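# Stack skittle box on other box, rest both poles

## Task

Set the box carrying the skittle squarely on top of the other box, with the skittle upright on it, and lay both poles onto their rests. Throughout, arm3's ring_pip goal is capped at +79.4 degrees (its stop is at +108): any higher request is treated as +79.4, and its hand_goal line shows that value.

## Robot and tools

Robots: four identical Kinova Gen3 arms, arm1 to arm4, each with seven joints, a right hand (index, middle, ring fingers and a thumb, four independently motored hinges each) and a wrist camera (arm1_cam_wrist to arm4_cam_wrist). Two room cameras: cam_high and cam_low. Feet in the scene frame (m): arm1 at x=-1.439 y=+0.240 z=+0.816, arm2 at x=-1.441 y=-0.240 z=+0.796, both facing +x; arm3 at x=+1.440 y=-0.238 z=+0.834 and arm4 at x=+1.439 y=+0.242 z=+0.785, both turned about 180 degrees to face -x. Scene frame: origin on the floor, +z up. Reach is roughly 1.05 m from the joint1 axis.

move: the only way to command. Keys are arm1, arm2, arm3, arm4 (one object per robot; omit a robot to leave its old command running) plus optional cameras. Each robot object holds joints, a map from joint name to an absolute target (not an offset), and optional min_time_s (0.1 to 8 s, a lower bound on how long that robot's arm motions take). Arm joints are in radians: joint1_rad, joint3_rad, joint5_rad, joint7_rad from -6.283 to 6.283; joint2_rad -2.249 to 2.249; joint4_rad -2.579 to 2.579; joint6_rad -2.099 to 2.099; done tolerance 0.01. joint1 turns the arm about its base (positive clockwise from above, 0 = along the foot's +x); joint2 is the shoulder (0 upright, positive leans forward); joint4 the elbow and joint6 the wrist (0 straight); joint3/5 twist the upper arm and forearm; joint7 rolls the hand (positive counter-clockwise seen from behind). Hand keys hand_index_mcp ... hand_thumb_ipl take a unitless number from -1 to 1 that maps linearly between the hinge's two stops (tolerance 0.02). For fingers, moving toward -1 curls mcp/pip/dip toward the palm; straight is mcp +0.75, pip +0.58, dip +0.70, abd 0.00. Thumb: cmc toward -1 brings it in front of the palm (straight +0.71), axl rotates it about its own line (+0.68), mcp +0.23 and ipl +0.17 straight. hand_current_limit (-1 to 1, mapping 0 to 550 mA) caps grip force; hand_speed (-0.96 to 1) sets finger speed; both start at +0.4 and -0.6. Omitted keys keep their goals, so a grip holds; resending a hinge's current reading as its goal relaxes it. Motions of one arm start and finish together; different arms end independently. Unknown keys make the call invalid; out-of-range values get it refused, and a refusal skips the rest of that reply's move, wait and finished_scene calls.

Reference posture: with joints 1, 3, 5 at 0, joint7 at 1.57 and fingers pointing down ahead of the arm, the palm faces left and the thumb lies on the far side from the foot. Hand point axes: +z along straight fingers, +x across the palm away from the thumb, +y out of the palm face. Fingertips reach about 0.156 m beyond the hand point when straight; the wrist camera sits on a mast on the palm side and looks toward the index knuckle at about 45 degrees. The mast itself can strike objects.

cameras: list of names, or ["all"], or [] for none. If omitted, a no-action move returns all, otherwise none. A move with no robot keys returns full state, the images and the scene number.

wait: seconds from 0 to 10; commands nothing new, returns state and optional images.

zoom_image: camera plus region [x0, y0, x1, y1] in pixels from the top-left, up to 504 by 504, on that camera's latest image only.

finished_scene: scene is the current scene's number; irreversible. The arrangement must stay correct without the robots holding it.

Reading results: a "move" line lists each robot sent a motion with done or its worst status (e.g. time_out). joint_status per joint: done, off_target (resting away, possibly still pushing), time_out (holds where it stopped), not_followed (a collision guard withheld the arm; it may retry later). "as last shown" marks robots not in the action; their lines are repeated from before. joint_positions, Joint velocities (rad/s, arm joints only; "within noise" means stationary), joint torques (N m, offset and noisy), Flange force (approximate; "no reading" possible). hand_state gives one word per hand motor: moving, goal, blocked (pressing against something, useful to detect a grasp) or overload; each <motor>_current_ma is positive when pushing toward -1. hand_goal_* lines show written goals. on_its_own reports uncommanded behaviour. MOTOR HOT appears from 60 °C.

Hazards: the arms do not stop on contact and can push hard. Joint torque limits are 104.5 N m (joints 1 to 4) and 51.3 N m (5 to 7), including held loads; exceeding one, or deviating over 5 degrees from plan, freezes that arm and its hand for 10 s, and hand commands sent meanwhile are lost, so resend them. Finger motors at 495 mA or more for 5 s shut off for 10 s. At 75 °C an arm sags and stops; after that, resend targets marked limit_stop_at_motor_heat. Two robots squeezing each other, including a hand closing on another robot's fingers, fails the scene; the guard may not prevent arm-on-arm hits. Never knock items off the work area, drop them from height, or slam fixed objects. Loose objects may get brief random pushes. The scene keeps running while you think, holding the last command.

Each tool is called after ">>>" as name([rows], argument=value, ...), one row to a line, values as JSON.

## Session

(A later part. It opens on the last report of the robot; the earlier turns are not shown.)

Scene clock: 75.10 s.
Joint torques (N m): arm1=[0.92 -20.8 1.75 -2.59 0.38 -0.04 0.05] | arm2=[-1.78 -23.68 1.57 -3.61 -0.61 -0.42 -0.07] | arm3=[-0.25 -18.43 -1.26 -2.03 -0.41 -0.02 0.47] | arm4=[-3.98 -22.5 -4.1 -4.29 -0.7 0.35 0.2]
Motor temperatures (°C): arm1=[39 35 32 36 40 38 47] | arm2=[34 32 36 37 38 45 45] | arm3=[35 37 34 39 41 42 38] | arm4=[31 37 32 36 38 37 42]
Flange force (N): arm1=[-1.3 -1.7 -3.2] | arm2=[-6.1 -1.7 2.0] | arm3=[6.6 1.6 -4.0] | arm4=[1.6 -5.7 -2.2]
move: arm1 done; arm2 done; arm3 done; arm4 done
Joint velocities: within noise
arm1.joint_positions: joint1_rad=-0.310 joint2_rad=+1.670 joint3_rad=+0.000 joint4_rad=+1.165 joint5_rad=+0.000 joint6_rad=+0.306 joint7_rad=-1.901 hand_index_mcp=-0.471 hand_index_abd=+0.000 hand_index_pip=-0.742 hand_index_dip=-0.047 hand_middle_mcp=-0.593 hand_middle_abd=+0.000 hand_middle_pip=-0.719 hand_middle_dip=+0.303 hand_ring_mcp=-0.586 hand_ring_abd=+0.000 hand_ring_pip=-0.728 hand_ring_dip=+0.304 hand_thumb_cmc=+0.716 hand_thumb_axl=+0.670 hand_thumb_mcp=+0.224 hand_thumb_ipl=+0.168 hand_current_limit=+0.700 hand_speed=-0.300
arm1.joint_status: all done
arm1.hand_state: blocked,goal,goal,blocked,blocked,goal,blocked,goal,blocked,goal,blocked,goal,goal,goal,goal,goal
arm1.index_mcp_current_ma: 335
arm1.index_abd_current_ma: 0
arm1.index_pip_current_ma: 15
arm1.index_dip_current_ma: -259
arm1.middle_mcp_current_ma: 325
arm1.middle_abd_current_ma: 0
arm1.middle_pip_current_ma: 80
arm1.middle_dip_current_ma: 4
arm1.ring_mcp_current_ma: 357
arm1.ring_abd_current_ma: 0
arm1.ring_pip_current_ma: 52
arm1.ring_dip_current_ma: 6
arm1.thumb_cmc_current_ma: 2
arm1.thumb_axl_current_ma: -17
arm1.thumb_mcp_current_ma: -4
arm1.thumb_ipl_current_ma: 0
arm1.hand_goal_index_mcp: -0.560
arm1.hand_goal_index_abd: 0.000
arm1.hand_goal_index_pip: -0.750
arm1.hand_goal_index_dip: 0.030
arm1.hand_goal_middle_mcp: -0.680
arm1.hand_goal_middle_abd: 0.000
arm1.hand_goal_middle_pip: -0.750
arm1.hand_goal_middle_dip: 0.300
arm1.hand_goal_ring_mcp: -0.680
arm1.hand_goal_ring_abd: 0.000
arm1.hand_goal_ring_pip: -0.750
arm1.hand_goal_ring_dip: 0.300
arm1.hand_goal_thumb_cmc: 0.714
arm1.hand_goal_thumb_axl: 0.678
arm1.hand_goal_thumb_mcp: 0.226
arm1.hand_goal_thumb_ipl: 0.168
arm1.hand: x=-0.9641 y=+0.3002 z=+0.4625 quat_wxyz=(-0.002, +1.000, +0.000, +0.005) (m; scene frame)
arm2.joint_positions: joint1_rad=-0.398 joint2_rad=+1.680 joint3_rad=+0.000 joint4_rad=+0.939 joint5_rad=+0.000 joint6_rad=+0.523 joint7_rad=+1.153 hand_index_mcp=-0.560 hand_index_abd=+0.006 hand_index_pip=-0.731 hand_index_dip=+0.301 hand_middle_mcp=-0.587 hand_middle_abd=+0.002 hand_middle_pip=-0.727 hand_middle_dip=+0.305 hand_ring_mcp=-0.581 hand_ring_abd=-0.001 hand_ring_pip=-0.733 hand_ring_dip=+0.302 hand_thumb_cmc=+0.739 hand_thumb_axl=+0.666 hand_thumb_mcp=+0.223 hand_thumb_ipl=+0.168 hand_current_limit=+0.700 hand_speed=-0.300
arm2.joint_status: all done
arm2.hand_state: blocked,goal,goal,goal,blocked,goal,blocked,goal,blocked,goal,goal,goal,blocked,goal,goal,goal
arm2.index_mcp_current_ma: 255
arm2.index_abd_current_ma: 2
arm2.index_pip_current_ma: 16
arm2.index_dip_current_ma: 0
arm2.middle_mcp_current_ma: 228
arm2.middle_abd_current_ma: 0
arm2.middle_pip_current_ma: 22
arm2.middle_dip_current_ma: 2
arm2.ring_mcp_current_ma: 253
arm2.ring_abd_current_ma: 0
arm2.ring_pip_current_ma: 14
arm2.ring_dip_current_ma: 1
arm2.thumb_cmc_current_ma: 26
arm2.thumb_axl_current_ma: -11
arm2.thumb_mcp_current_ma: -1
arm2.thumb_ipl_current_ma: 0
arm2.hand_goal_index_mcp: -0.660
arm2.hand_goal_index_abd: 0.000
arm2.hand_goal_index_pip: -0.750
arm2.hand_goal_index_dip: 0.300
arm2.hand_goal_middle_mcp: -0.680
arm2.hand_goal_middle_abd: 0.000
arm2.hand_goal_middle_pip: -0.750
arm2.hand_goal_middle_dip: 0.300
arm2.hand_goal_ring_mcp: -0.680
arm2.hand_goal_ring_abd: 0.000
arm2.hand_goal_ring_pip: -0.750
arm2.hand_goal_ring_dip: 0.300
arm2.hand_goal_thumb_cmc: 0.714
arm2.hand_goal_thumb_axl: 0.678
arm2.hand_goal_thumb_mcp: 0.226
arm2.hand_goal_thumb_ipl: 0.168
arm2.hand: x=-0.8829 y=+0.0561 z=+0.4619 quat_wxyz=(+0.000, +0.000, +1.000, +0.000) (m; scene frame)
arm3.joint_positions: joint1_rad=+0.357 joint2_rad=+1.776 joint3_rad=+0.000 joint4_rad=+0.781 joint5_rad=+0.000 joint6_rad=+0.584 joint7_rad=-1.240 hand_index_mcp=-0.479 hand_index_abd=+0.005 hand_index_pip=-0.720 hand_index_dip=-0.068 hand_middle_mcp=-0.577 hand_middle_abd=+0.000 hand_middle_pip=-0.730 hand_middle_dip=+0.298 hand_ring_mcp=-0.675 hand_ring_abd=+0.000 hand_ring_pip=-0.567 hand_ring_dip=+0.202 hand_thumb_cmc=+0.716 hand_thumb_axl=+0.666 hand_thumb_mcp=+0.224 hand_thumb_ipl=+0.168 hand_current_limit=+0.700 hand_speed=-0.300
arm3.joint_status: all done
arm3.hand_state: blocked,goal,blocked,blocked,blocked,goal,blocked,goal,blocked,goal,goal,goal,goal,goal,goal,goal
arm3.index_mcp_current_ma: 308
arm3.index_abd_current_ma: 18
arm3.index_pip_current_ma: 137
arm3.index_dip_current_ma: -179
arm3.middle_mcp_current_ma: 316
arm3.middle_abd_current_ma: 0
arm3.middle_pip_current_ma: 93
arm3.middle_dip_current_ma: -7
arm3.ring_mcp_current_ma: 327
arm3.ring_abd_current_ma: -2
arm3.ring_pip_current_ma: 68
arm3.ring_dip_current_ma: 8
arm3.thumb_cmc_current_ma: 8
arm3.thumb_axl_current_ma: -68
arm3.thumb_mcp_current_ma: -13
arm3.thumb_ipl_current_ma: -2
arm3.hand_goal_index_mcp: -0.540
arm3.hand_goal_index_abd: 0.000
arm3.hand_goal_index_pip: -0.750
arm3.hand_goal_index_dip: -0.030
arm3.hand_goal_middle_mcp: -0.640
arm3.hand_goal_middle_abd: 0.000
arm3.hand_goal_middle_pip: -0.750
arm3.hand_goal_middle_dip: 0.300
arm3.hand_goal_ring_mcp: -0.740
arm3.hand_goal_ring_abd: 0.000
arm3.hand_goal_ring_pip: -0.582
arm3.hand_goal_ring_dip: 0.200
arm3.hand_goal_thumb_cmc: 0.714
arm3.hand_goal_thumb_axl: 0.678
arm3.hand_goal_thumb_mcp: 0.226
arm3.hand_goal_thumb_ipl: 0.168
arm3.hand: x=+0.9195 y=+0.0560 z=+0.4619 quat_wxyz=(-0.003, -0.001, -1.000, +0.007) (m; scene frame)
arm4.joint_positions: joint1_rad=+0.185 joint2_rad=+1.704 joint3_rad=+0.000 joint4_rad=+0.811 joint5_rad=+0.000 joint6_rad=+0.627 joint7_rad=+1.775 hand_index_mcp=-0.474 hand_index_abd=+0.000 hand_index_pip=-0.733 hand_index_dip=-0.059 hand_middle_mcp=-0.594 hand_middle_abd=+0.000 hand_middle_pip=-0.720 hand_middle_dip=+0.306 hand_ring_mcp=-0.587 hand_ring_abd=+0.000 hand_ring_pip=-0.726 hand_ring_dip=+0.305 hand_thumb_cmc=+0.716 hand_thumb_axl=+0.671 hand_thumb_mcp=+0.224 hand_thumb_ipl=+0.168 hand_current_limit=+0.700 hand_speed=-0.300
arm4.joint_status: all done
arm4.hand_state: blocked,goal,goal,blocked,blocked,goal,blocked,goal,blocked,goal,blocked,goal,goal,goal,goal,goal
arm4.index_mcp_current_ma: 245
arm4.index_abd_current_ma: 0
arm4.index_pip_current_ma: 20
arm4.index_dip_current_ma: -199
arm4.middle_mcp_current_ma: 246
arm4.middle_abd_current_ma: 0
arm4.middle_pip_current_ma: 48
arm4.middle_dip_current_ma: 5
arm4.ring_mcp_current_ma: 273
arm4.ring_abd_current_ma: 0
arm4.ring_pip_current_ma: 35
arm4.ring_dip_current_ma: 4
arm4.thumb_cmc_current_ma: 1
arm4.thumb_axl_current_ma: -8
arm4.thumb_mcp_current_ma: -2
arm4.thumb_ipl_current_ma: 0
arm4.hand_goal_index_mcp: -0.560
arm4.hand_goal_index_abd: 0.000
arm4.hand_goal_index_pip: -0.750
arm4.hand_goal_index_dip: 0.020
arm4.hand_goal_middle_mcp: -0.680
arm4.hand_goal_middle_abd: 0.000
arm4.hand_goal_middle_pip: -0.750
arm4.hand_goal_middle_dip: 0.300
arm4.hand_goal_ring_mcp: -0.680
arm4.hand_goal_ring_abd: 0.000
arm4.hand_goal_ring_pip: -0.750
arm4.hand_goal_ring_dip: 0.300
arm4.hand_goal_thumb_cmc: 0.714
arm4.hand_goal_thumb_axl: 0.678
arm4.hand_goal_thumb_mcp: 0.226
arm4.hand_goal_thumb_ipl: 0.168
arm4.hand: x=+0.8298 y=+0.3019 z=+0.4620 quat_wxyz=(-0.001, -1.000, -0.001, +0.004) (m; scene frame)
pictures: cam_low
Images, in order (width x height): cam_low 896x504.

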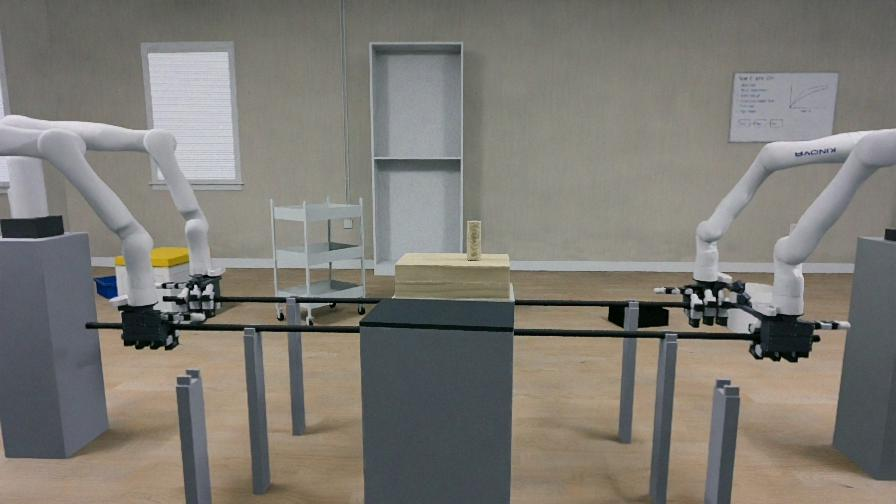

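>>> move(arm1={"joints":{"hand_index_mcp":-0.55,"hand_index_pip":-0.737,"hand_index_dip":-0.4,"hand_middle_mcp":-0.55,"hand_middle_pip":-0.737,"hand_middle_dip":-0.4,"hand_ring_mcp":-0.55,"hand_ring_pip":-0.737,"hand_ring_dip":-0.4}}, arm2={"joints":{"hand_index_mcp":-0.55,"hand_index_pip":-0.737,"hand_index_dip":-0.4,"hand_middle_mcp":-0.55,"hand_middle_pip":-0.737,"hand_middle_dip":-0.4,"hand_ring_mcp":-0.55,"hand_ring_pip":-0.737,"hand_ring_dip":-0.4}}, arm3={"joints":{"hand_index_mcp":-0.55,"hand_index_pip":-0.737,"hand_index_dip":-0.4,"hand_middle_mcp":-0.55,"hand_middle_pip":-0.737,"hand_middle_dip":-0.4,"hand_ring_mcp":-0.6,"hand_ring_pip":-0.582,"hand_ring_dip":-0.4}}, arm4={"joints":{"hand_index_mcp":-0.55,"hand_index_pip":-0.737,"hand_index_dip":-0.4,"hand_middle_mcp":-0.55,"hand_middle_pip":-0.737,"hand_middle_dip":-0.4,"hand_ring_mcp":-0.55,"hand_ring_pip":-0.737,"hand_ring_dip":-0.4}})

>>> move(arm1={"joints":{"hand_index_mcp":-0.479,"hand_index_pip":-0.08,"hand_index_dip":0.261,"hand_middle_mcp":-0.479,"hand_middle_pip":-0.08,"hand_middle_dip":0.261,"hand_ring_mcp":-0.479,"hand_ring_pip":-0.08,"hand_ring_dip":0.261}}, arm2={"joints":{"hand_index_mcp":-0.479,"hand_index_pip":-0.08,"hand_index_dip":0.261,"hand_middle_mcp":-0.479,"hand_middle_pip":-0.08,"hand_middle_dip":0.261,"hand_ring_mcp":-0.479,"hand_ring_pip":-0.08,"hand_ring_dip":0.261}}, arm3={"joints":{"hand_index_mcp":-0.479,"hand_index_pip":-0.08,"hand_index_dip":0.261,"hand_middle_mcp":-0.479,"hand_middle_pip":-0.08,"hand_middle_dip":0.261,"hand_ring_mcp":-0.479,"hand_ring_pip":-0.08,"hand_ring_dip":0.261}}, arm4={"joints":{"hand_index_mcp":-0.479,"hand_index_pip":-0.08,"hand_index_dip":0.261,"hand_middle_mcp":-0.479,"hand_middle_pip":-0.08,"hand_middle_dip":0.261,"hand_ring_mcp":-0.479,"hand_ring_pip":-0.08,"hand_ring_dip":0.261}})

>>> move(arm1={"joints":{"hand_index_mcp":0.753,"hand_index_pip":0.577,"hand_index_dip":0.696,"hand_middle_mcp":0.753,"hand_middle_pip":0.577,"hand_middle_dip":0.696,"hand_ring_mcp":0.753,"hand_ring_pip":0.577,"hand_ring_dip":0.696}}, arm2={"joints":{"hand_index_mcp":0.753,"hand_index_pip":0.577,"hand_index_dip":0.696,"hand_middle_mcp":0.753,"hand_middle_pip":0.577,"hand_middle_dip":0.696,"hand_ring_mcp":0.753,"hand_ring_pip":0.577,"hand_ring_dip":0.696}}, arm3={"joints":{"hand_index_mcp":0.753,"hand_index_pip":0.577,"hand_index_dip":0.696,"hand_middle_mcp":0.753,"hand_middle_pip":0.577,"hand_middle_dip":0.696,"hand_ring_mcp":0.753,"hand_ring_pip":0.577,"hand_ring_dip":0.696}}, arm4={"joints":{"hand_index_mcp":0.753,"hand_index_pip":0.577,"hand_index_dip":0.696,"hand_middle_mcp":0.753,"hand_middle_pip":0.577,"hand_middle_dip":0.696,"hand_ring_mcp":0.753,"hand_ring_pip":0.577,"hand_ring_dip":0.696}}, cameras=["all"])

Scene clock: 76.93 s.
Joint torques (N m): arm1=[0.85 -20.85 1.74 -2.51 0.35 -0.06 0.03] | arm2=[-1.66 -23.59 1.57 -3.61 -0.64 -0.38 -0.08] | arm3=[0.33 -18.21 -0.7 -1.87 -0.3 0.06 0.51] | arm4=[-4 -22.71 -4.14 -4.02 -0.75 0.66 0.26]
Motor temperatures (°C): arm1=[39 35 32 36 40 38 47] | arm2=[34 32 36 37 38 45 45] | arm3=[35 37 34 39 41 42 38] | arm4=[31 37 32 36 38 37 42]
Flange force (N): arm1=[-0.8 -1.6 -2.9] | arm2=[-5.7 -1.7 1.8] | arm3=[7.1 0.8 -4.1] | arm4=[0.8 -5.8 -0.9]
move: arm1 off_target; arm2 off_target; arm3 off_target; arm4 off_target
Joint velocities: within noise
arm1.joint_positions: joint1_rad=-0.310 joint2_rad=+1.670 joint3_rad=+0.000 joint4_rad=+1.165 joint5_rad=+0.000 joint6_rad=+0.306 joint7_rad=-1.901 hand_index_mcp=-0.495 hand_index_abd=+0.000 hand_index_pip=-0.660 hand_index_dip=-0.190 hand_middle_mcp=-0.496 hand_middle_abd=+0.000 hand_middle_pip=-0.643 hand_middle_dip=-0.139 hand_ring_mcp=-0.492 hand_ring_abd=+0.000 hand_ring_pip=-0.659 hand_ring_dip=-0.108 hand_thumb_cmc=+0.716 hand_thumb_axl=+0.676 hand_thumb_mcp=+0.224 hand_thumb_ipl=+0.168 hand_current_limit=+0.700 hand_speed=-0.300
arm1.joint_status: hand_index_mcp off_target (ended at -0.495, target -0.550); hand_index_pip off_target (ended at -0.660, target -0.737); hand_index_dip off_target (ended at -0.190, target -0.400); hand_middle_mcp off_target (ended at -0.496, target -0.550); hand_middle_pip off_target (ended at -0.643, target -0.737); hand_middle_dip off_target (ended at -0.139, target -0.400); hand_ring_mcp off_target (ended at -0.492, target -0.550); hand_ring_pip off_target (ended at -0.659, target -0.737); hand_ring_dip off_target (ended at -0.108, target -0.400)
arm1.hand_state: blocked,goal,blocked,blocked,blocked,goal,blocked,blocked,blocked,goal,blocked,blocked,goal,goal,goal,goal
arm1.index_mcp_current_ma: 182
arm1.index_abd_current_ma: 0
arm1.index_pip_current_ma: 253
arm1.index_dip_current_ma: 468
arm1.middle_mcp_current_ma: 178
arm1.middle_abd_current_ma: 0
arm1.middle_pip_current_ma: 326
arm1.middle_dip_current_ma: 468
arm1.ring_mcp_current_ma: 193
arm1.ring_abd_current_ma: 0
arm1.ring_pip_current_ma: 254
arm1.ring_dip_current_ma: 468
arm1.thumb_cmc_current_ma: 2
arm1.thumb_axl_current_ma: -4
arm1.thumb_mcp_current_ma: -4
arm1.thumb_ipl_current_ma: 0
arm1.hand_goal_index_mcp: -0.550
arm1.hand_goal_index_abd: 0.000
arm1.hand_goal_index_pip: -0.736
arm1.hand_goal_index_dip: -0.400
arm1.hand_goal_middle_mcp: -0.550
arm1.hand_goal_middle_abd: 0.000
arm1.hand_goal_middle_pip: -0.736
arm1.hand_goal_middle_dip: -0.400
arm1.hand_goal_ring_mcp: -0.550
arm1.hand_goal_ring_abd: 0.000
arm1.hand_goal_ring_pip: -0.736
arm1.hand_goal_ring_dip: -0.400
arm1.hand_goal_thumb_cmc: 0.714
arm1.hand_goal_thumb_axl: 0.678
arm1.hand_goal_thumb_mcp: 0.226
arm1.hand_goal_thumb_ipl: 0.168
arm1.hand: x=-0.9641 y=+0.3002 z=+0.4625 quat_wxyz=(-0.002, +1.000, +0.000, +0.005) (m; scene frame)
arm2.joint_positions: joint1_rad=-0.398 joint2_rad=+1.680 joint3_rad=+0.000 joint4_rad=+0.939 joint5_rad=+0.000 joint6_rad=+0.523 joint7_rad=+1.153 hand_index_mcp=-0.507 hand_index_abd=+0.004 hand_index_pip=-0.627 hand_index_dip=-0.246 hand_middle_mcp=-0.484 hand_middle_abd=+0.002 hand_middle_pip=-0.628 hand_middle_dip=-0.216 hand_ring_mcp=-0.486 hand_ring_abd=-0.001 hand_ring_pip=-0.614 hand_ring_dip=-0.257 hand_thumb_cmc=+0.717 hand_thumb_axl=+0.680 hand_thumb_mcp=+0.223 hand_thumb_ipl=+0.168 hand_current_limit=+0.700 hand_speed=-0.300
arm2.joint_status: hand_index_mcp off_target (ended at -0.507, target -0.550); hand_index_pip off_target (ended at -0.627, target -0.737); hand_index_dip off_target (ended at -0.246, target -0.400); hand_middle_mcp off_target (ended at -0.484, target -0.550); hand_middle_pip off_target (ended at -0.628, target -0.737); hand_middle_dip off_target (ended at -0.216, target -0.400); hand_ring_mcp off_target (ended at -0.486, target -0.550); hand_ring_pip off_target (ended at -0.614, target -0.737); hand_ring_dip off_target (ended at -0.257, target -0.400)
arm2.hand_state: blocked,goal,blocked,blocked,blocked,goal,blocked,blocked,blocked,goal,blocked,blocked,goal,goal,goal,goal
arm2.index_mcp_current_ma: 66
arm2.index_abd_current_ma: 1
arm2.index_pip_current_ma: 266
arm2.index_dip_current_ma: 467
arm2.middle_mcp_current_ma: 130
arm2.middle_abd_current_ma: 0
arm2.middle_pip_current_ma: 260
arm2.middle_dip_current_ma: 467
arm2.ring_mcp_current_ma: 125
arm2.ring_abd_current_ma: 0
arm2.ring_pip_current_ma: 319
arm2.ring_dip_current_ma: 418
arm2.thumb_cmc_current_ma: 1
arm2.thumb_axl_current_ma: 1
arm2.thumb_mcp_current_ma: -1
arm2.thumb_ipl_current_ma: 0
arm2.hand_goal_index_mcp: -0.550
arm2.hand_goal_index_abd: 0.000
arm2.hand_goal_index_pip: -0.736
arm2.hand_goal_index_dip: -0.400
arm2.hand_goal_middle_mcp: -0.550
arm2.hand_goal_middle_abd: 0.000
arm2.hand_goal_middle_pip: -0.736
arm2.hand_goal_middle_dip: -0.400
arm2.hand_goal_ring_mcp: -0.550
arm2.hand_goal_ring_abd: 0.000
arm2.hand_goal_ring_pip: -0.736
arm2.hand_goal_ring_dip: -0.400
arm2.hand_goal_thumb_cmc: 0.714
arm2.hand_goal_thumb_axl: 0.678
arm2.hand_goal_thumb_mcp: 0.226
arm2.hand_goal_thumb_ipl: 0.168
arm2.hand: x=-0.8829 y=+0.0561 z=+0.4619 quat_wxyz=(+0.000, +0.000, +1.000, +0.000) (m; scene frame)
arm3.joint_positions: joint1_rad=+0.357 joint2_rad=+1.776 joint3_rad=+0.000 joint4_rad=+0.781 joint5_rad=+0.000 joint6_rad=+0.584 joint7_rad=-1.240 hand_index_mcp=-0.506 hand_index_abd=+0.005 hand_index_pip=-0.657 hand_index_dip=-0.166 hand_middle_mcp=-0.496 hand_middle_abd=+0.000 hand_middle_pip=-0.652 hand_middle_dip=-0.112 hand_ring_mcp=-0.557 hand_ring_abd=+0.000 hand_ring_pip=-0.513 hand_ring_dip=-0.289 hand_thumb_cmc=+0.718 hand_thumb_axl=+0.666 hand_thumb_mcp=+0.224 hand_thumb_ipl=+0.168 hand_current_limit=+0.700 hand_speed=-0.300
arm3.joint_status: hand_index_mcp off_target (ended at -0.506, target -0.550); hand_index_pip off_target (ended at -0.657, target -0.737); hand_index_dip off_target (ended at -0.166, target -0.400); hand_middle_mcp off_target (ended at -0.496, target -0.550); hand_middle_pip off_target (ended at -0.652, target -0.737); hand_middle_dip off_target (ended at -0.112, target -0.400); hand_ring_mcp off_target (ended at -0.557, target -0.600); hand_ring_pip off_target (ended at -0.513, target -0.582); hand_ring_dip off_target (ended at -0.289, target -0.400)
arm3.hand_state: blocked,goal,blocked,blocked,blocked,goal,blocked,blocked,blocked,goal,blocked,blocked,goal,goal,goal,goal
arm3.index_mcp_current_ma: 219
arm3.index_abd_current_ma: 18
arm3.index_pip_current_ma: 379
arm3.index_dip_current_ma: 467
arm3.middle_mcp_current_ma: 274
arm3.middle_abd_current_ma: 0
arm3.middle_pip_current_ma: 401
arm3.middle_dip_current_ma: 468
arm3.ring_mcp_current_ma: 215
arm3.ring_abd_current_ma: -2
arm3.ring_pip_current_ma: 326
arm3.ring_dip_current_ma: 468
arm3.thumb_cmc_current_ma: 17
arm3.thumb_axl_current_ma: -68
arm3.thumb_mcp_current_ma: -13
arm3.thumb_ipl_current_ma: -2
arm3.hand_goal_index_mcp: -0.550
arm3.hand_goal_index_abd: 0.000
arm3.hand_goal_index_pip: -0.736
arm3.hand_goal_index_dip: -0.400
arm3.hand_goal_middle_mcp: -0.550
arm3.hand_goal_middle_abd: 0.000
arm3.hand_goal_middle_pip: -0.736
arm3.hand_goal_middle_dip: -0.400
arm3.hand_goal_ring_mcp: -0.600
arm3.hand_goal_ring_abd: 0.000
arm3.hand_goal_ring_pip: -0.582
arm3.hand_goal_ring_dip: -0.400
arm3.hand_goal_thumb_cmc: 0.714
arm3.hand_goal_thumb_axl: 0.678
arm3.hand_goal_thumb_mcp: 0.226
arm3.hand_goal_thumb_ipl: 0.168
arm3.hand: x=+0.9195 y=+0.0560 z=+0.4619 quat_wxyz=(-0.003, +0.000, -1.000, +0.007) (m; scene frame)
arm4.joint_positions: joint1_rad=+0.185 joint2_rad=+1.704 joint3_rad=+0.000 joint4_rad=+0.811 joint5_rad=+0.000 joint6_rad=+0.627 joint7_rad=+1.775 hand_index_mcp=-0.498 hand_index_abd=+0.000 hand_index_pip=-0.653 hand_index_dip=-0.199 hand_middle_mcp=-0.495 hand_middle_abd=+0.000 hand_middle_pip=-0.615 hand_middle_dip=-0.219 hand_ring_mcp=-0.488 hand_ring_abd=+0.000 hand_ring_pip=-0.644 hand_ring_dip=-0.162 hand_thumb_cmc=+0.716 hand_thumb_axl=+0.676 hand_thumb_mcp=+0.224 hand_thumb_ipl=+0.168 hand_current_limit=+0.700 hand_speed=-0.300
arm4.joint_status: hand_index_mcp off_target (ended at -0.498, target -0.550); hand_index_pip off_target (ended at -0.653, target -0.737); hand_index_dip off_target (ended at -0.199, target -0.400); hand_middle_mcp off_target (ended at -0.495, target -0.550); hand_middle_pip off_target (ended at -0.615, target -0.737); hand_middle_dip off_target (ended at -0.219, target -0.400); hand_ring_mcp off_target (ended at -0.488, target -0.550); hand_ring_pip off_target (ended at -0.644, target -0.737); hand_ring_dip off_target (ended at -0.162, target -0.400)
arm4.hand_state: blocked,goal,blocked,blocked,blocked,goal,blocked,blocked,blocked,goal,blocked,blocked,goal,goal,goal,goal
arm4.index_mcp_current_ma: 119
arm4.index_abd_current_ma: 0
arm4.index_pip_current_ma: 213
arm4.index_dip_current_ma: 468
arm4.middle_mcp_current_ma: 128
arm4.middle_abd_current_ma: 0
arm4.middle_pip_current_ma: 369
arm4.middle_dip_current_ma: 467
arm4.ring_mcp_current_ma: 153
arm4.ring_abd_current_ma: 0
arm4.ring_pip_current_ma: 248
arm4.ring_dip_current_ma: 467
arm4.thumb_cmc_current_ma: 1
arm4.thumb_axl_current_ma: -1
arm4.thumb_mcp_current_ma: -2
arm4.thumb_ipl_current_ma: 0
arm4.hand_goal_index_mcp: -0.550
arm4.hand_goal_index_abd: 0.000
arm4.hand_goal_index_pip: -0.736
arm4.hand_goal_index_dip: -0.400
arm4.hand_goal_middle_mcp: -0.550
arm4.hand_goal_middle_abd: 0.000
arm4.hand_goal_middle_pip: -0.736
arm4.hand_goal_middle_dip: -0.400
arm4.hand_goal_ring_mcp: -0.550
arm4.hand_goal_ring_abd: 0.000
arm4.hand_goal_ring_pip: -0.736
arm4.hand_goal_ring_dip: -0.400
arm4.hand_goal_thumb_cmc: 0.714
arm4.hand_goal_thumb_axl: 0.678
arm4.hand_goal_thumb_mcp: 0.226
arm4.hand_goal_thumb_ipl: 0.168
arm4.hand: x=+0.8298 y=+0.3018 z=+0.4620 quat_wxyz=(-0.001, -1.000, -0.001, +0.004) (m; scene frame)
pictures: none

Scene clock: 77.67 s.
Joint torques (N m): arm1=[0.83 -20.82 1.76 -2.53 0.39 -0.01 0.02] | arm2=[-1.72 -23.71 1.52 -3.62 -0.67 -0.42 -0.09] | arm3=[0.79 -22.43 0.32 -3.13 0.1 0.16 0.53] | arm4=[-3.92 -22.59 -4.2 -3.91 -0.74 0.64 0.27]
Motor temperatures (°C): arm1=[39 35 32 36 40 38 47] | arm2=[34 32 36 37 38 45 45] | arm3=[35 37 34 39 41 42 38] | arm4=[31 37 32 36 38 37 42]
Flange force (N): arm1=[-1.1 -1.5 -3.0] | arm2=[-6.1 -1.7 2.1] | arm3=[6.9 -0.2 2.9] | arm4=[0.3 -5.8 -0.9]
move: arm1 done; arm2 done; arm3 done; arm4 done
Joint velocities: within noise
arm1.joint_positions: joint1_rad=-0.310 joint2_rad=+1.670 joint3_rad=+0.000 joint4_rad=+1.165 joint5_rad=+0.000 joint6_rad=+0.306 joint7_rad=-1.901 hand_index_mcp=-0.469 hand_index_abd=+0.000 hand_index_pip=-0.081 hand_index_dip=+0.259 hand_middle_mcp=-0.467 hand_middle_abd=+0.000 hand_middle_pip=-0.081 hand_middle_dip=+0.259 hand_ring_mcp=-0.466 hand_ring_abd=+0.000 hand_ring_pip=-0.081 hand_ring_dip=+0.259 hand_thumb_cmc=+0.716 hand_thumb_axl=+0.676 hand_thumb_mcp=+0.224 hand_thumb_ipl=+0.168 hand_current_limit=+0.700 hand_speed=-0.300
arm1.joint_status: all done
arm1.hand_state: goal,goal,goal,goal,goal,goal,goal,goal,goal,goal,goal,goal,goal,goal,goal,goal
arm1.index_mcp_current_ma: 19
arm1.index_abd_current_ma: 0
arm1.index_pip_current_ma: -1
arm1.index_dip_current_ma: -4
arm1.middle_mcp_current_ma: 22
arm1.middle_abd_current_ma: 0
arm1.middle_pip_current_ma: -1
arm1.middle_dip_current_ma: -4
arm1.ring_mcp_current_ma: 25
arm1.ring_abd_current_ma: 0
arm1.ring_pip_current_ma: -1
arm1.ring_dip_current_ma: -4
arm1.thumb_cmc_current_ma: 2
arm1.thumb_axl_current_ma: -3
arm1.thumb_mcp_current_ma: -4
arm1.thumb_ipl_current_ma: 0
arm1.hand_goal_index_mcp: -0.478
arm1.hand_goal_index_abd: 0.000
arm1.hand_goal_index_pip: -0.080
arm1.hand_goal_index_dip: 0.262
arm1.hand_goal_middle_mcp: -0.478
arm1.hand_goal_middle_abd: 0.000
arm1.hand_goal_middle_pip: -0.080
arm1.hand_goal_middle_dip: 0.262
arm1.hand_goal_ring_mcp: -0.478
arm1.hand_goal_ring_abd: 0.000
arm1.hand_goal_ring_pip: -0.080
arm1.hand_goal_ring_dip: 0.262
arm1.hand_goal_thumb_cmc: 0.714
arm1.hand_goal_thumb_axl: 0.678
arm1.hand_goal_thumb_mcp: 0.226
arm1.hand_goal_thumb_ipl: 0.168
arm1.hand: x=-0.9641 y=+0.3002 z=+0.4625 quat_wxyz=(-0.002, +1.000, +0.000, +0.005) (m; scene frame)
arm2.joint_positions: joint1_rad=-0.398 joint2_rad=+1.680 joint3_rad=+0.000 joint4_rad=+0.939 joint5_rad=+0.000 joint6_rad=+0.523 joint7_rad=+1.153 hand_index_mcp=-0.470 hand_index_abd=+0.003 hand_index_pip=-0.081 hand_index_dip=+0.260 hand_middle_mcp=-0.463 hand_middle_abd=+0.002 hand_middle_pip=-0.081 hand_middle_dip=+0.259 hand_ring_mcp=-0.463 hand_ring_abd=-0.001 hand_ring_pip=-0.081 hand_ring_dip=+0.260 hand_thumb_cmc=+0.717 hand_thumb_axl=+0.680 hand_thumb_mcp=+0.223 hand_thumb_ipl=+0.168 hand_current_limit=+0.700 hand_speed=-0.300
arm2.joint_status: all done
arm2.hand_state: goal,goal,goal,goal,goal,goal,goal,goal,goal,goal,goal,goal,goal,goal,goal,goal
arm2.index_mcp_current_ma: 4
arm2.index_abd_current_ma: 1
arm2.index_pip_current_ma: 0
arm2.index_dip_current_ma: -1
arm2.middle_mcp_current_ma: 13
arm2.middle_abd_current_ma: 0
arm2.middle_pip_current_ma: 0
arm2.middle_dip_current_ma: -1
arm2.ring_mcp_current_ma: 12
arm2.ring_abd_current_ma: 0
arm2.ring_pip_current_ma: 0
arm2.ring_dip_current_ma: -1
arm2.thumb_cmc_current_ma: 1
arm2.thumb_axl_current_ma: 1
arm2.thumb_mcp_current_ma: -1
arm2.thumb_ipl_current_ma: 0
arm2.hand_goal_index_mcp: -0.478
arm2.hand_goal_index_abd: 0.000
arm2.hand_goal_index_pip: -0.080
arm2.hand_goal_index_dip: 0.262
arm2.hand_goal_middle_mcp: -0.478
arm2.hand_goal_middle_abd: 0.000
arm2.hand_goal_middle_pip: -0.080
arm2.hand_goal_middle_dip: 0.262
arm2.hand_goal_ring_mcp: -0.478
arm2.hand_goal_ring_abd: 0.000
arm2.hand_goal_ring_pip: -0.080
arm2.hand_goal_ring_dip: 0.262
arm2.hand_goal_thumb_cmc: 0.714
arm2.hand_goal_thumb_axl: 0.678
arm2.hand_goal_thumb_mcp: 0.226
arm2.hand_goal_thumb_ipl: 0.168
arm2.hand: x=-0.8829 y=+0.0561 z=+0.4619 quat_wxyz=(+0.000, +0.000, +1.000, +0.000) (m; scene frame)
arm3.joint_positions: joint1_rad=+0.357 joint2_rad=+1.776 joint3_rad=+0.000 joint4_rad=+0.781 joint5_rad=+0.000 joint6_rad=+0.584 joint7_rad=-1.240 hand_index_mcp=-0.471 hand_index_abd=+0.004 hand_index_pip=-0.081 hand_index_dip=+0.259 hand_middle_mcp=-0.470 hand_middle_abd=+0.000 hand_middle_pip=-0.081 hand_middle_dip=+0.260 hand_ring_mcp=-0.472 hand_ring_abd=+0.000 hand_ring_pip=-0.081 hand_ring_dip=+0.260 hand_thumb_cmc=+0.717 hand_thumb_axl=+0.676 hand_thumb_mcp=+0.224 hand_thumb_ipl=+0.168 hand_current_limit=+0.700 hand_speed=-0.300
arm3.joint_status: all done
arm3.hand_state: goal,goal,goal,goal,goal,goal,goal,goal,goal,goal,goal,goal,goal,goal,goal,goal
arm3.index_mcp_current_ma: 32
arm3.index_abd_current_ma: 13
arm3.index_pip_current_ma: -4
arm3.index_dip_current_ma: -13
arm3.middle_mcp_current_ma: 39
arm3.middle_abd_current_ma: 0
arm3.middle_pip_current_ma: -4
arm3.middle_dip_current_ma: -10
arm3.ring_mcp_current_ma: 30
arm3.ring_abd_current_ma: -2
arm3.ring_pip_current_ma: -3
arm3.ring_dip_current_ma: -11
arm3.thumb_cmc_current_ma: 11
arm3.thumb_axl_current_ma: -12
arm3.thumb_mcp_current_ma: -13
arm3.thumb_ipl_current_ma: -2
arm3.hand_goal_index_mcp: -0.478
arm3.hand_goal_index_abd: 0.000
arm3.hand_goal_index_pip: -0.080
arm3.hand_goal_index_dip: 0.262
arm3.hand_goal_middle_mcp: -0.478
arm3.hand_goal_middle_abd: 0.000
arm3.hand_goal_middle_pip: -0.080
arm3.hand_goal_middle_dip: 0.262
arm3.hand_goal_ring_mcp: -0.478
arm3.hand_goal_ring_abd: 0.000
arm3.hand_goal_ring_pip: -0.080
arm3.hand_goal_ring_dip: 0.262
arm3.hand_goal_thumb_cmc: 0.714
arm3.hand_goal_thumb_axl: 0.678
arm3.hand_goal_thumb_mcp: 0.226
arm3.hand_goal_thumb_ipl: 0.168
arm3.hand: x=+0.9195 y=+0.0560 z=+0.4619 quat_wxyz=(-0.003, +0.000, -1.000, +0.007) (m; scene frame)
arm4.joint_positions: joint1_rad=+0.185 joint2_rad=+1.704 joint3_rad=+0.000 joint4_rad=+0.811 joint5_rad=+0.000 joint6_rad=+0.627 joint7_rad=+1.775 hand_index_mcp=-0.469 hand_index_abd=+0.000 hand_index_pip=-0.081 hand_index_dip=+0.259 hand_middle_mcp=-0.467 hand_middle_abd=+0.000 hand_middle_pip=-0.081 hand_middle_dip=+0.259 hand_ring_mcp=-0.464 hand_ring_abd=+0.000 hand_ring_pip=-0.081 hand_ring_dip=+0.259 hand_thumb_cmc=+0.716 hand_thumb_axl=+0.676 hand_thumb_mcp=+0.224 hand_thumb_ipl=+0.168 hand_current_limit=+0.700 hand_speed=-0.300
arm4.joint_status: all done
arm4.hand_state: goal,goal,goal,goal,goal,goal,goal,goal,goal,goal,goal,goal,goal,goal,goal,goal
arm4.index_mcp_current_ma: 8
arm4.index_abd_current_ma: 0
arm4.index_pip_current_ma: 0
arm4.index_dip_current_ma: -2
arm4.middle_mcp_current_ma: 13
arm4.middle_abd_current_ma: 0
arm4.middle_pip_current_ma: 0
arm4.middle_dip_current_ma: -1
arm4.ring_mcp_current_ma: 17
arm4.ring_abd_current_ma: 0
arm4.ring_pip_current_ma: 0
arm4.ring_dip_current_ma: -1
arm4.thumb_cmc_current_ma: 1
arm4.thumb_axl_current_ma: -1
arm4.thumb_mcp_current_ma: -2
arm4.thumb_ipl_current_ma: 0
arm4.hand_goal_index_mcp: -0.478
arm4.hand_goal_index_abd: 0.000
arm4.hand_goal_index_pip: -0.080
arm4.hand_goal_index_dip: 0.262
arm4.hand_goal_middle_mcp: -0.478
arm4.hand_goal_middle_abd: 0.000
arm4.hand_goal_middle_pip: -0.080
arm4.hand_goal_middle_dip: 0.262
arm4.hand_goal_ring_mcp: -0.478
arm4.hand_goal_ring_abd: 0.000
arm4.hand_goal_ring_pip: -0.080
arm4.hand_goal_ring_dip: 0.262
arm4.hand_goal_thumb_cmc: 0.714
arm4.hand_goal_thumb_axl: 0.678
arm4.hand_goal_thumb_mcp: 0.226
arm4.hand_goal_thumb_ipl: 0.168
arm4.hand: x=+0.8298 y=+0.3018 z=+0.4620 quat_wxyz=(-0.001, -1.000, -0.001, +0.004) (m; scene frame)
pictures: none

Scene clock: 78.63 s.
Joint torques (N m): arm1=[0.8 -21.15 1.51 -2.74 0.31 -0.1 0.07] | arm2=[-1.65 -23.65 1.69 -3.51 -0.56 -0.31 -0.04] | arm3=[0.75 -22.3 0.08 -3.18 -0.01 0.19 0.53] | arm4=[-3.96 -22.74 -3.97 -3.98 -0.63 0.63 0.26]
Motor temperatures (°C): arm1=[39 35 32 36 40 38 47] | arm2=[34 32 36 37 38 45 45] | arm3=[35 37 34 39 41 42 38] | arm4=[31 37 32 36 38 37 42]
Flange force (N): arm1=[-1.4 -1.4 -2.8] | arm2=[-6.0 -1.4 2.2] | arm3=[6.2 -0.4 2.4] | arm4=[0.4 -5.8 -0.7]
move: arm1 done; arm2 done; arm3 done; arm4 done
Joint velocities: within noise
arm1.joint_positions: joint1_rad=-0.310 joint2_rad=+1.670 joint3_rad=+0.000 joint4_rad=+1.165 joint5_rad=+0.000 joint6_rad=+0.306 joint7_rad=-1.901 hand_index_mcp=+0.750 hand_index_abd=+0.000 hand_index_pip=+0.576 hand_index_dip=+0.693 hand_middle_mcp=+0.750 hand_middle_abd=+0.000 hand_middle_pip=+0.576 hand_middle_dip=+0.693 hand_ring_mcp=+0.750 hand_ring_abd=+0.000 hand_ring_pip=+0.577 hand_ring_dip=+0.693 hand_thumb_cmc=+0.716 hand_thumb_axl=+0.676 hand_thumb_mcp=+0.224 hand_thumb_ipl=+0.168 hand_current_limit=+0.700 hand_speed=-0.300
arm1.joint_status: all done
arm1.hand_state: goal,goal,goal,goal,goal,goal,goal,goal,goal,goal,goal,goal,goal,goal,goal,goal
arm1.index_mcp_current_ma: -6
arm1.index_abd_current_ma: 0
arm1.index_pip_current_ma: -2
arm1.index_dip_current_ma: -3
arm1.middle_mcp_current_ma: -6
arm1.middle_abd_current_ma: 0
arm1.middle_pip_current_ma: -2
arm1.middle_dip_current_ma: -3
arm1.ring_mcp_current_ma: -7
arm1.ring_abd_current_ma: 0
arm1.ring_pip_current_ma: -2
arm1.ring_dip_current_ma: -3
arm1.thumb_cmc_current_ma: 2
arm1.thumb_axl_current_ma: -3
arm1.thumb_mcp_current_ma: -4
arm1.thumb_ipl_current_ma: 0
arm1.hand_goal_index_mcp: 0.754
arm1.hand_goal_index_abd: 0.000
arm1.hand_goal_index_pip: 0.578
arm1.hand_goal_index_dip: 0.696
arm1.hand_goal_middle_mcp: 0.754
arm1.hand_goal_middle_abd: 0.000
arm1.hand_goal_middle_pip: 0.578
arm1.hand_goal_middle_dip: 0.696
arm1.hand_goal_ring_mcp: 0.754
arm1.hand_goal_ring_abd: 0.000
arm1.hand_goal_ring_pip: 0.578
arm1.hand_goal_ring_dip: 0.696
arm1.hand_goal_thumb_cmc: 0.714
arm1.hand_goal_thumb_axl: 0.678
arm1.hand_goal_thumb_mcp: 0.226
arm1.hand_goal_thumb_ipl: 0.168
arm1.hand: x=-0.9641 y=+0.3002 z=+0.4625 quat_wxyz=(-0.002, +1.000, +0.000, +0.005) (m; scene frame)
arm2.joint_positions: joint1_rad=-0.398 joint2_rad=+1.680 joint3_rad=+0.000 joint4_rad=+0.939 joint5_rad=+0.000 joint6_rad=+0.523 joint7_rad=+1.153 hand_index_mcp=+0.750 hand_index_abd=+0.003 hand_index_pip=+0.576 hand_index_dip=+0.694 hand_middle_mcp=+0.750 hand_middle_abd=+0.002 hand_middle_pip=+0.577 hand_middle_dip=+0.693 hand_ring_mcp=+0.750 hand_ring_abd=-0.001 hand_ring_pip=+0.577 hand_ring_dip=+0.694 hand_thumb_cmc=+0.717 hand_thumb_axl=+0.680 hand_thumb_mcp=+0.223 hand_thumb_ipl=+0.168 hand_current_limit=+0.700 hand_speed=-0.300
arm2.joint_status: all done
arm2.hand_state: goal,goal,goal,goal,goal,goal,goal,goal,goal,goal,goal,goal,goal,goal,goal,goal
arm2.index_mcp_current_ma: -1
arm2.index_abd_current_ma: 1
arm2.index_pip_current_ma: 0
arm2.index_dip_current_ma: -1
arm2.middle_mcp_current_ma: -1
arm2.middle_abd_current_ma: 0
arm2.middle_pip_current_ma: 0
arm2.middle_dip_current_ma: -1
arm2.ring_mcp_current_ma: -1
arm2.ring_abd_current_ma: 0
arm2.ring_pip_current_ma: 0
arm2.ring_dip_current_ma: 0
arm2.thumb_cmc_current_ma: 1
arm2.thumb_axl_current_ma: 1
arm2.thumb_mcp_current_ma: -1
arm2.thumb_ipl_current_ma: 0
arm2.hand_goal_index_mcp: 0.754
arm2.hand_goal_index_abd: 0.000
arm2.hand_goal_index_pip: 0.578
arm2.hand_goal_index_dip: 0.696
arm2.hand_goal_middle_mcp: 0.754
arm2.hand_goal_middle_abd: 0.000
arm2.hand_goal_middle_pip: 0.578
arm2.hand_goal_middle_dip: 0.696
arm2.hand_goal_ring_mcp: 0.754
arm2.hand_goal_ring_abd: 0.000
arm2.hand_goal_ring_pip: 0.578
arm2.hand_goal_ring_dip: 0.696
arm2.hand_goal_thumb_cmc: 0.714
arm2.hand_goal_thumb_axl: 0.678
arm2.hand_goal_thumb_mcp: 0.226
arm2.hand_goal_thumb_ipl: 0.168
arm2.hand: x=-0.8829 y=+0.0561 z=+0.4619 quat_wxyz=(+0.000, +0.000, +1.000, +0.000) (m; scene frame)
arm3.joint_positions: joint1_rad=+0.357 joint2_rad=+1.776 joint3_rad=+0.000 joint4_rad=+0.781 joint5_rad=+0.000 joint6_rad=+0.584 joint7_rad=-1.240 hand_index_mcp=+0.750 hand_index_abd=+0.003 hand_index_pip=+0.576 hand_index_dip=+0.693 hand_middle_mcp=+0.749 hand_middle_abd=+0.000 hand_middle_pip=+0.576 hand_middle_dip=+0.694 hand_ring_mcp=+0.750 hand_ring_abd=+0.000 hand_ring_pip=+0.576 hand_ring_dip=+0.694 hand_thumb_cmc=+0.716 hand_thumb_axl=+0.676 hand_thumb_mcp=+0.224 hand_thumb_ipl=+0.168 hand_current_limit=+0.700 hand_speed=-0.300
arm3.joint_status: all done
arm3.hand_state: goal,goal,goal,goal,goal,goal,goal,goal,goal,goal,goal,goal,goal,goal,goal,goal
arm3.index_mcp_current_ma: -20
arm3.index_abd_current_ma: 13
arm3.index_pip_current_ma: -8
arm3.index_dip_current_ma: -12
arm3.middle_mcp_current_ma: -23
arm3.middle_abd_current_ma: 0
arm3.middle_pip_current_ma: -8
arm3.middle_dip_current_ma: -10
arm3.ring_mcp_current_ma: -19
arm3.ring_abd_current_ma: -2
arm3.ring_pip_current_ma: -7
arm3.ring_dip_current_ma: -10
arm3.thumb_cmc_current_ma: 10
arm3.thumb_axl_current_ma: -12
arm3.thumb_mcp_current_ma: -13
arm3.thumb_ipl_current_ma: -2
arm3.hand_goal_index_mcp: 0.754
arm3.hand_goal_index_abd: 0.000
arm3.hand_goal_index_pip: 0.578
arm3.hand_goal_index_dip: 0.696
arm3.hand_goal_middle_mcp: 0.754
arm3.hand_goal_middle_abd: 0.000
arm3.hand_goal_middle_pip: 0.578
arm3.hand_goal_middle_dip: 0.696
arm3.hand_goal_ring_mcp: 0.754
arm3.hand_goal_ring_abd: 0.000
arm3.hand_goal_ring_pip: 0.578
arm3.hand_goal_ring_dip: 0.696
arm3.hand_goal_thumb_cmc: 0.714
arm3.hand_goal_thumb_axl: 0.678
arm3.hand_goal_thumb_mcp: 0.226
arm3.hand_goal_thumb_ipl: 0.168
arm3.hand: x=+0.9195 y=+0.0560 z=+0.4619 quat_wxyz=(-0.003, +0.000, -1.000, +0.007) (m; scene frame)
arm4.joint_positions: joint1_rad=+0.185 joint2_rad=+1.704 joint3_rad=+0.000 joint4_rad=+0.811 joint5_rad=+0.000 joint6_rad=+0.627 joint7_rad=+1.775 hand_index_mcp=+0.751 hand_index_abd=+0.000 hand_index_pip=+0.577 hand_index_dip=+0.693 hand_middle_mcp=+0.751 hand_middle_abd=+0.000 hand_middle_pip=+0.577 hand_middle_dip=+0.694 hand_ring_mcp=+0.751 hand_ring_abd=+0.000 hand_ring_pip=+0.577 hand_ring_dip=+0.694 hand_thumb_cmc=+0.716 hand_thumb_axl=+0.676 hand_thumb_mcp=+0.224 hand_thumb_ipl=+0.168 hand_current_limit=+0.700 hand_speed=-0.300
arm4.joint_status: all done
arm4.hand_state: goal,goal,goal,goal,goal,goal,goal,goal,goal,goal,goal,goal,goal,goal,goal,goal
arm4.index_mcp_current_ma: -2
arm4.index_abd_current_ma: 0
arm4.index_pip_current_ma: -1
arm4.index_dip_current_ma: -1
arm4.middle_mcp_current_ma: -2
arm4.middle_abd_current_ma: 0
arm4.middle_pip_current_ma: -1
arm4.middle_dip_current_ma: -1
arm4.ring_mcp_current_ma: -2
arm4.ring_abd_current_ma: 0
arm4.ring_pip_current_ma: 0
arm4.ring_dip_current_ma: -1
arm4.thumb_cmc_current_ma: 1
arm4.thumb_axl_current_ma: -1
arm4.thumb_mcp_current_ma: -2
arm4.thumb_ipl_current_ma: 0
arm4.hand_goal_index_mcp: 0.754
arm4.hand_goal_index_abd: 0.000
arm4.hand_goal_index_pip: 0.578
arm4.hand_goal_index_dip: 0.696
arm4.hand_goal_middle_mcp: 0.754
arm4.hand_goal_middle_abd: 0.000
arm4.hand_goal_middle_pip: 0.578
arm4.hand_goal_middle_dip: 0.696
arm4.hand_goal_ring_mcp: 0.754
arm4.hand_goal_ring_abd: 0.000
arm4.hand_goal_ring_pip: 0.578
arm4.hand_goal_ring_dip: 0.696
arm4.hand_goal_thumb_cmc: 0.714
arm4.hand_goal_thumb_axl: 0.678
arm4.hand_goal_thumb_mcp: 0.226
arm4.hand_goal_thumb_ipl: 0.168
arm4.hand: x=+0.8298 y=+0.3018 z=+0.4620 quat_wxyz=(-0.001, -1.000, -0.001, +0.004) (m; scene frame)
pictures: arm1_cam_wrist, arm2_cam_wrist, arm3_cam_wrist, arm4_cam_wrist, cam_high, cam_low
Images, in order (width x height): arm1_cam_wrist 616x616, arm2_cam_wrist 616x616, arm3_cam_wrist 616x616, arm4_cam_wrist 616x616, cam_high 896x504, cam_low 896x504.

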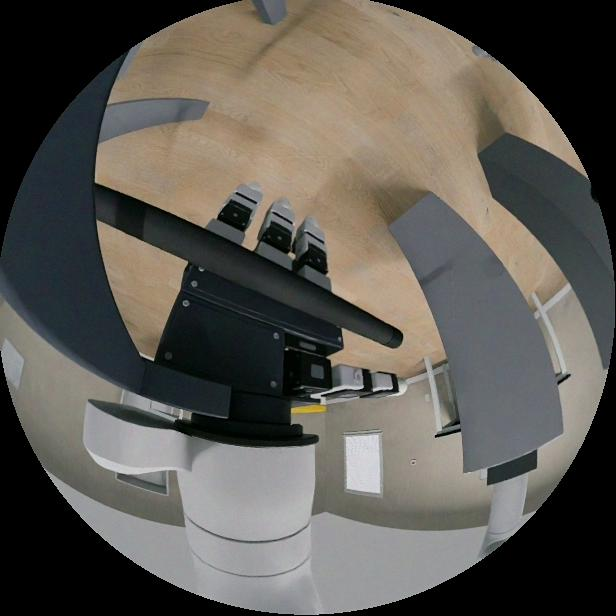

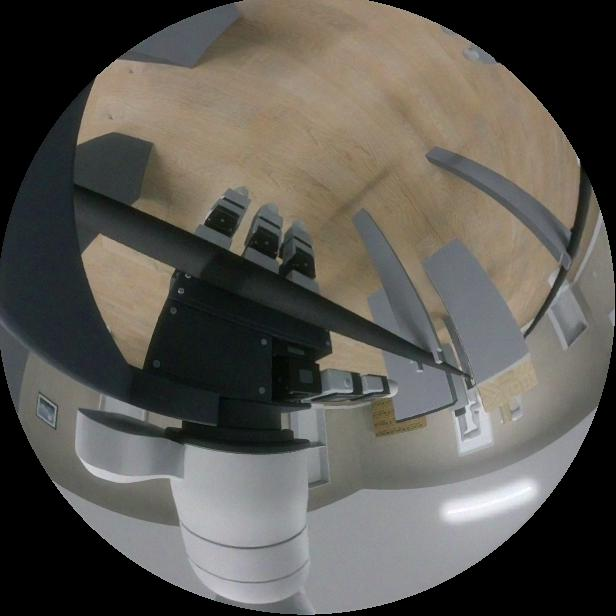

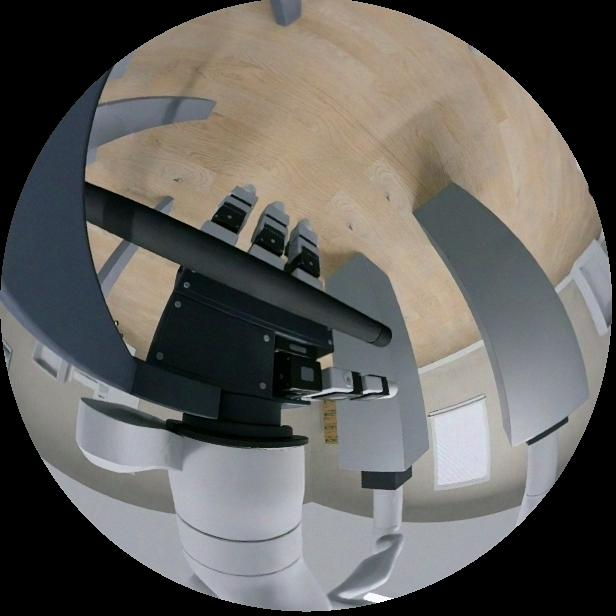

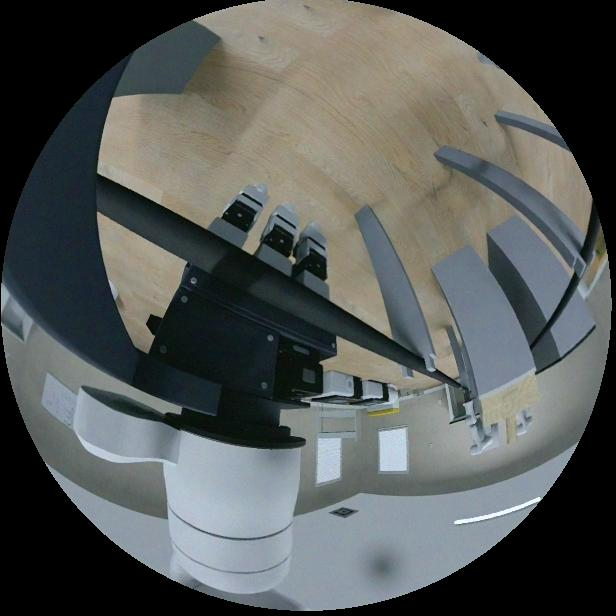

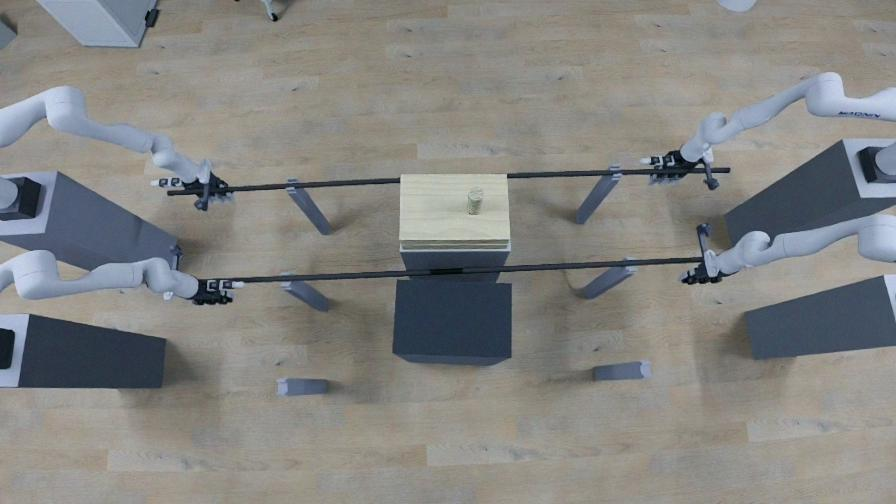

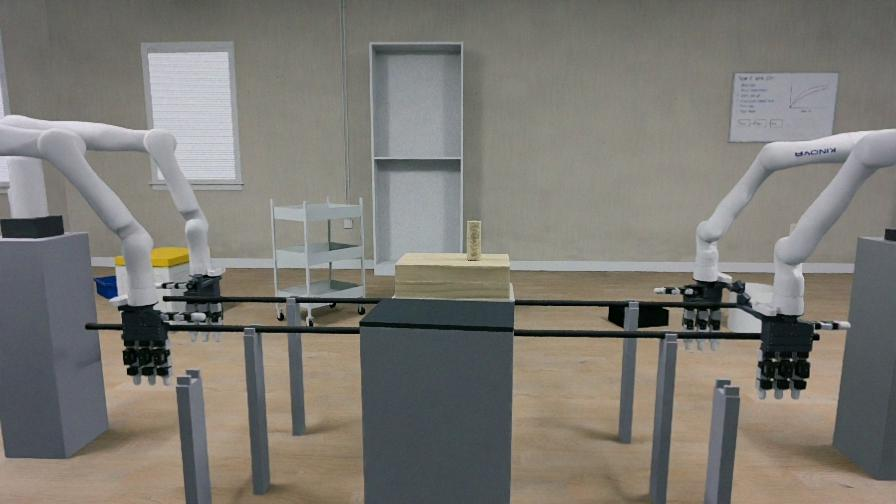

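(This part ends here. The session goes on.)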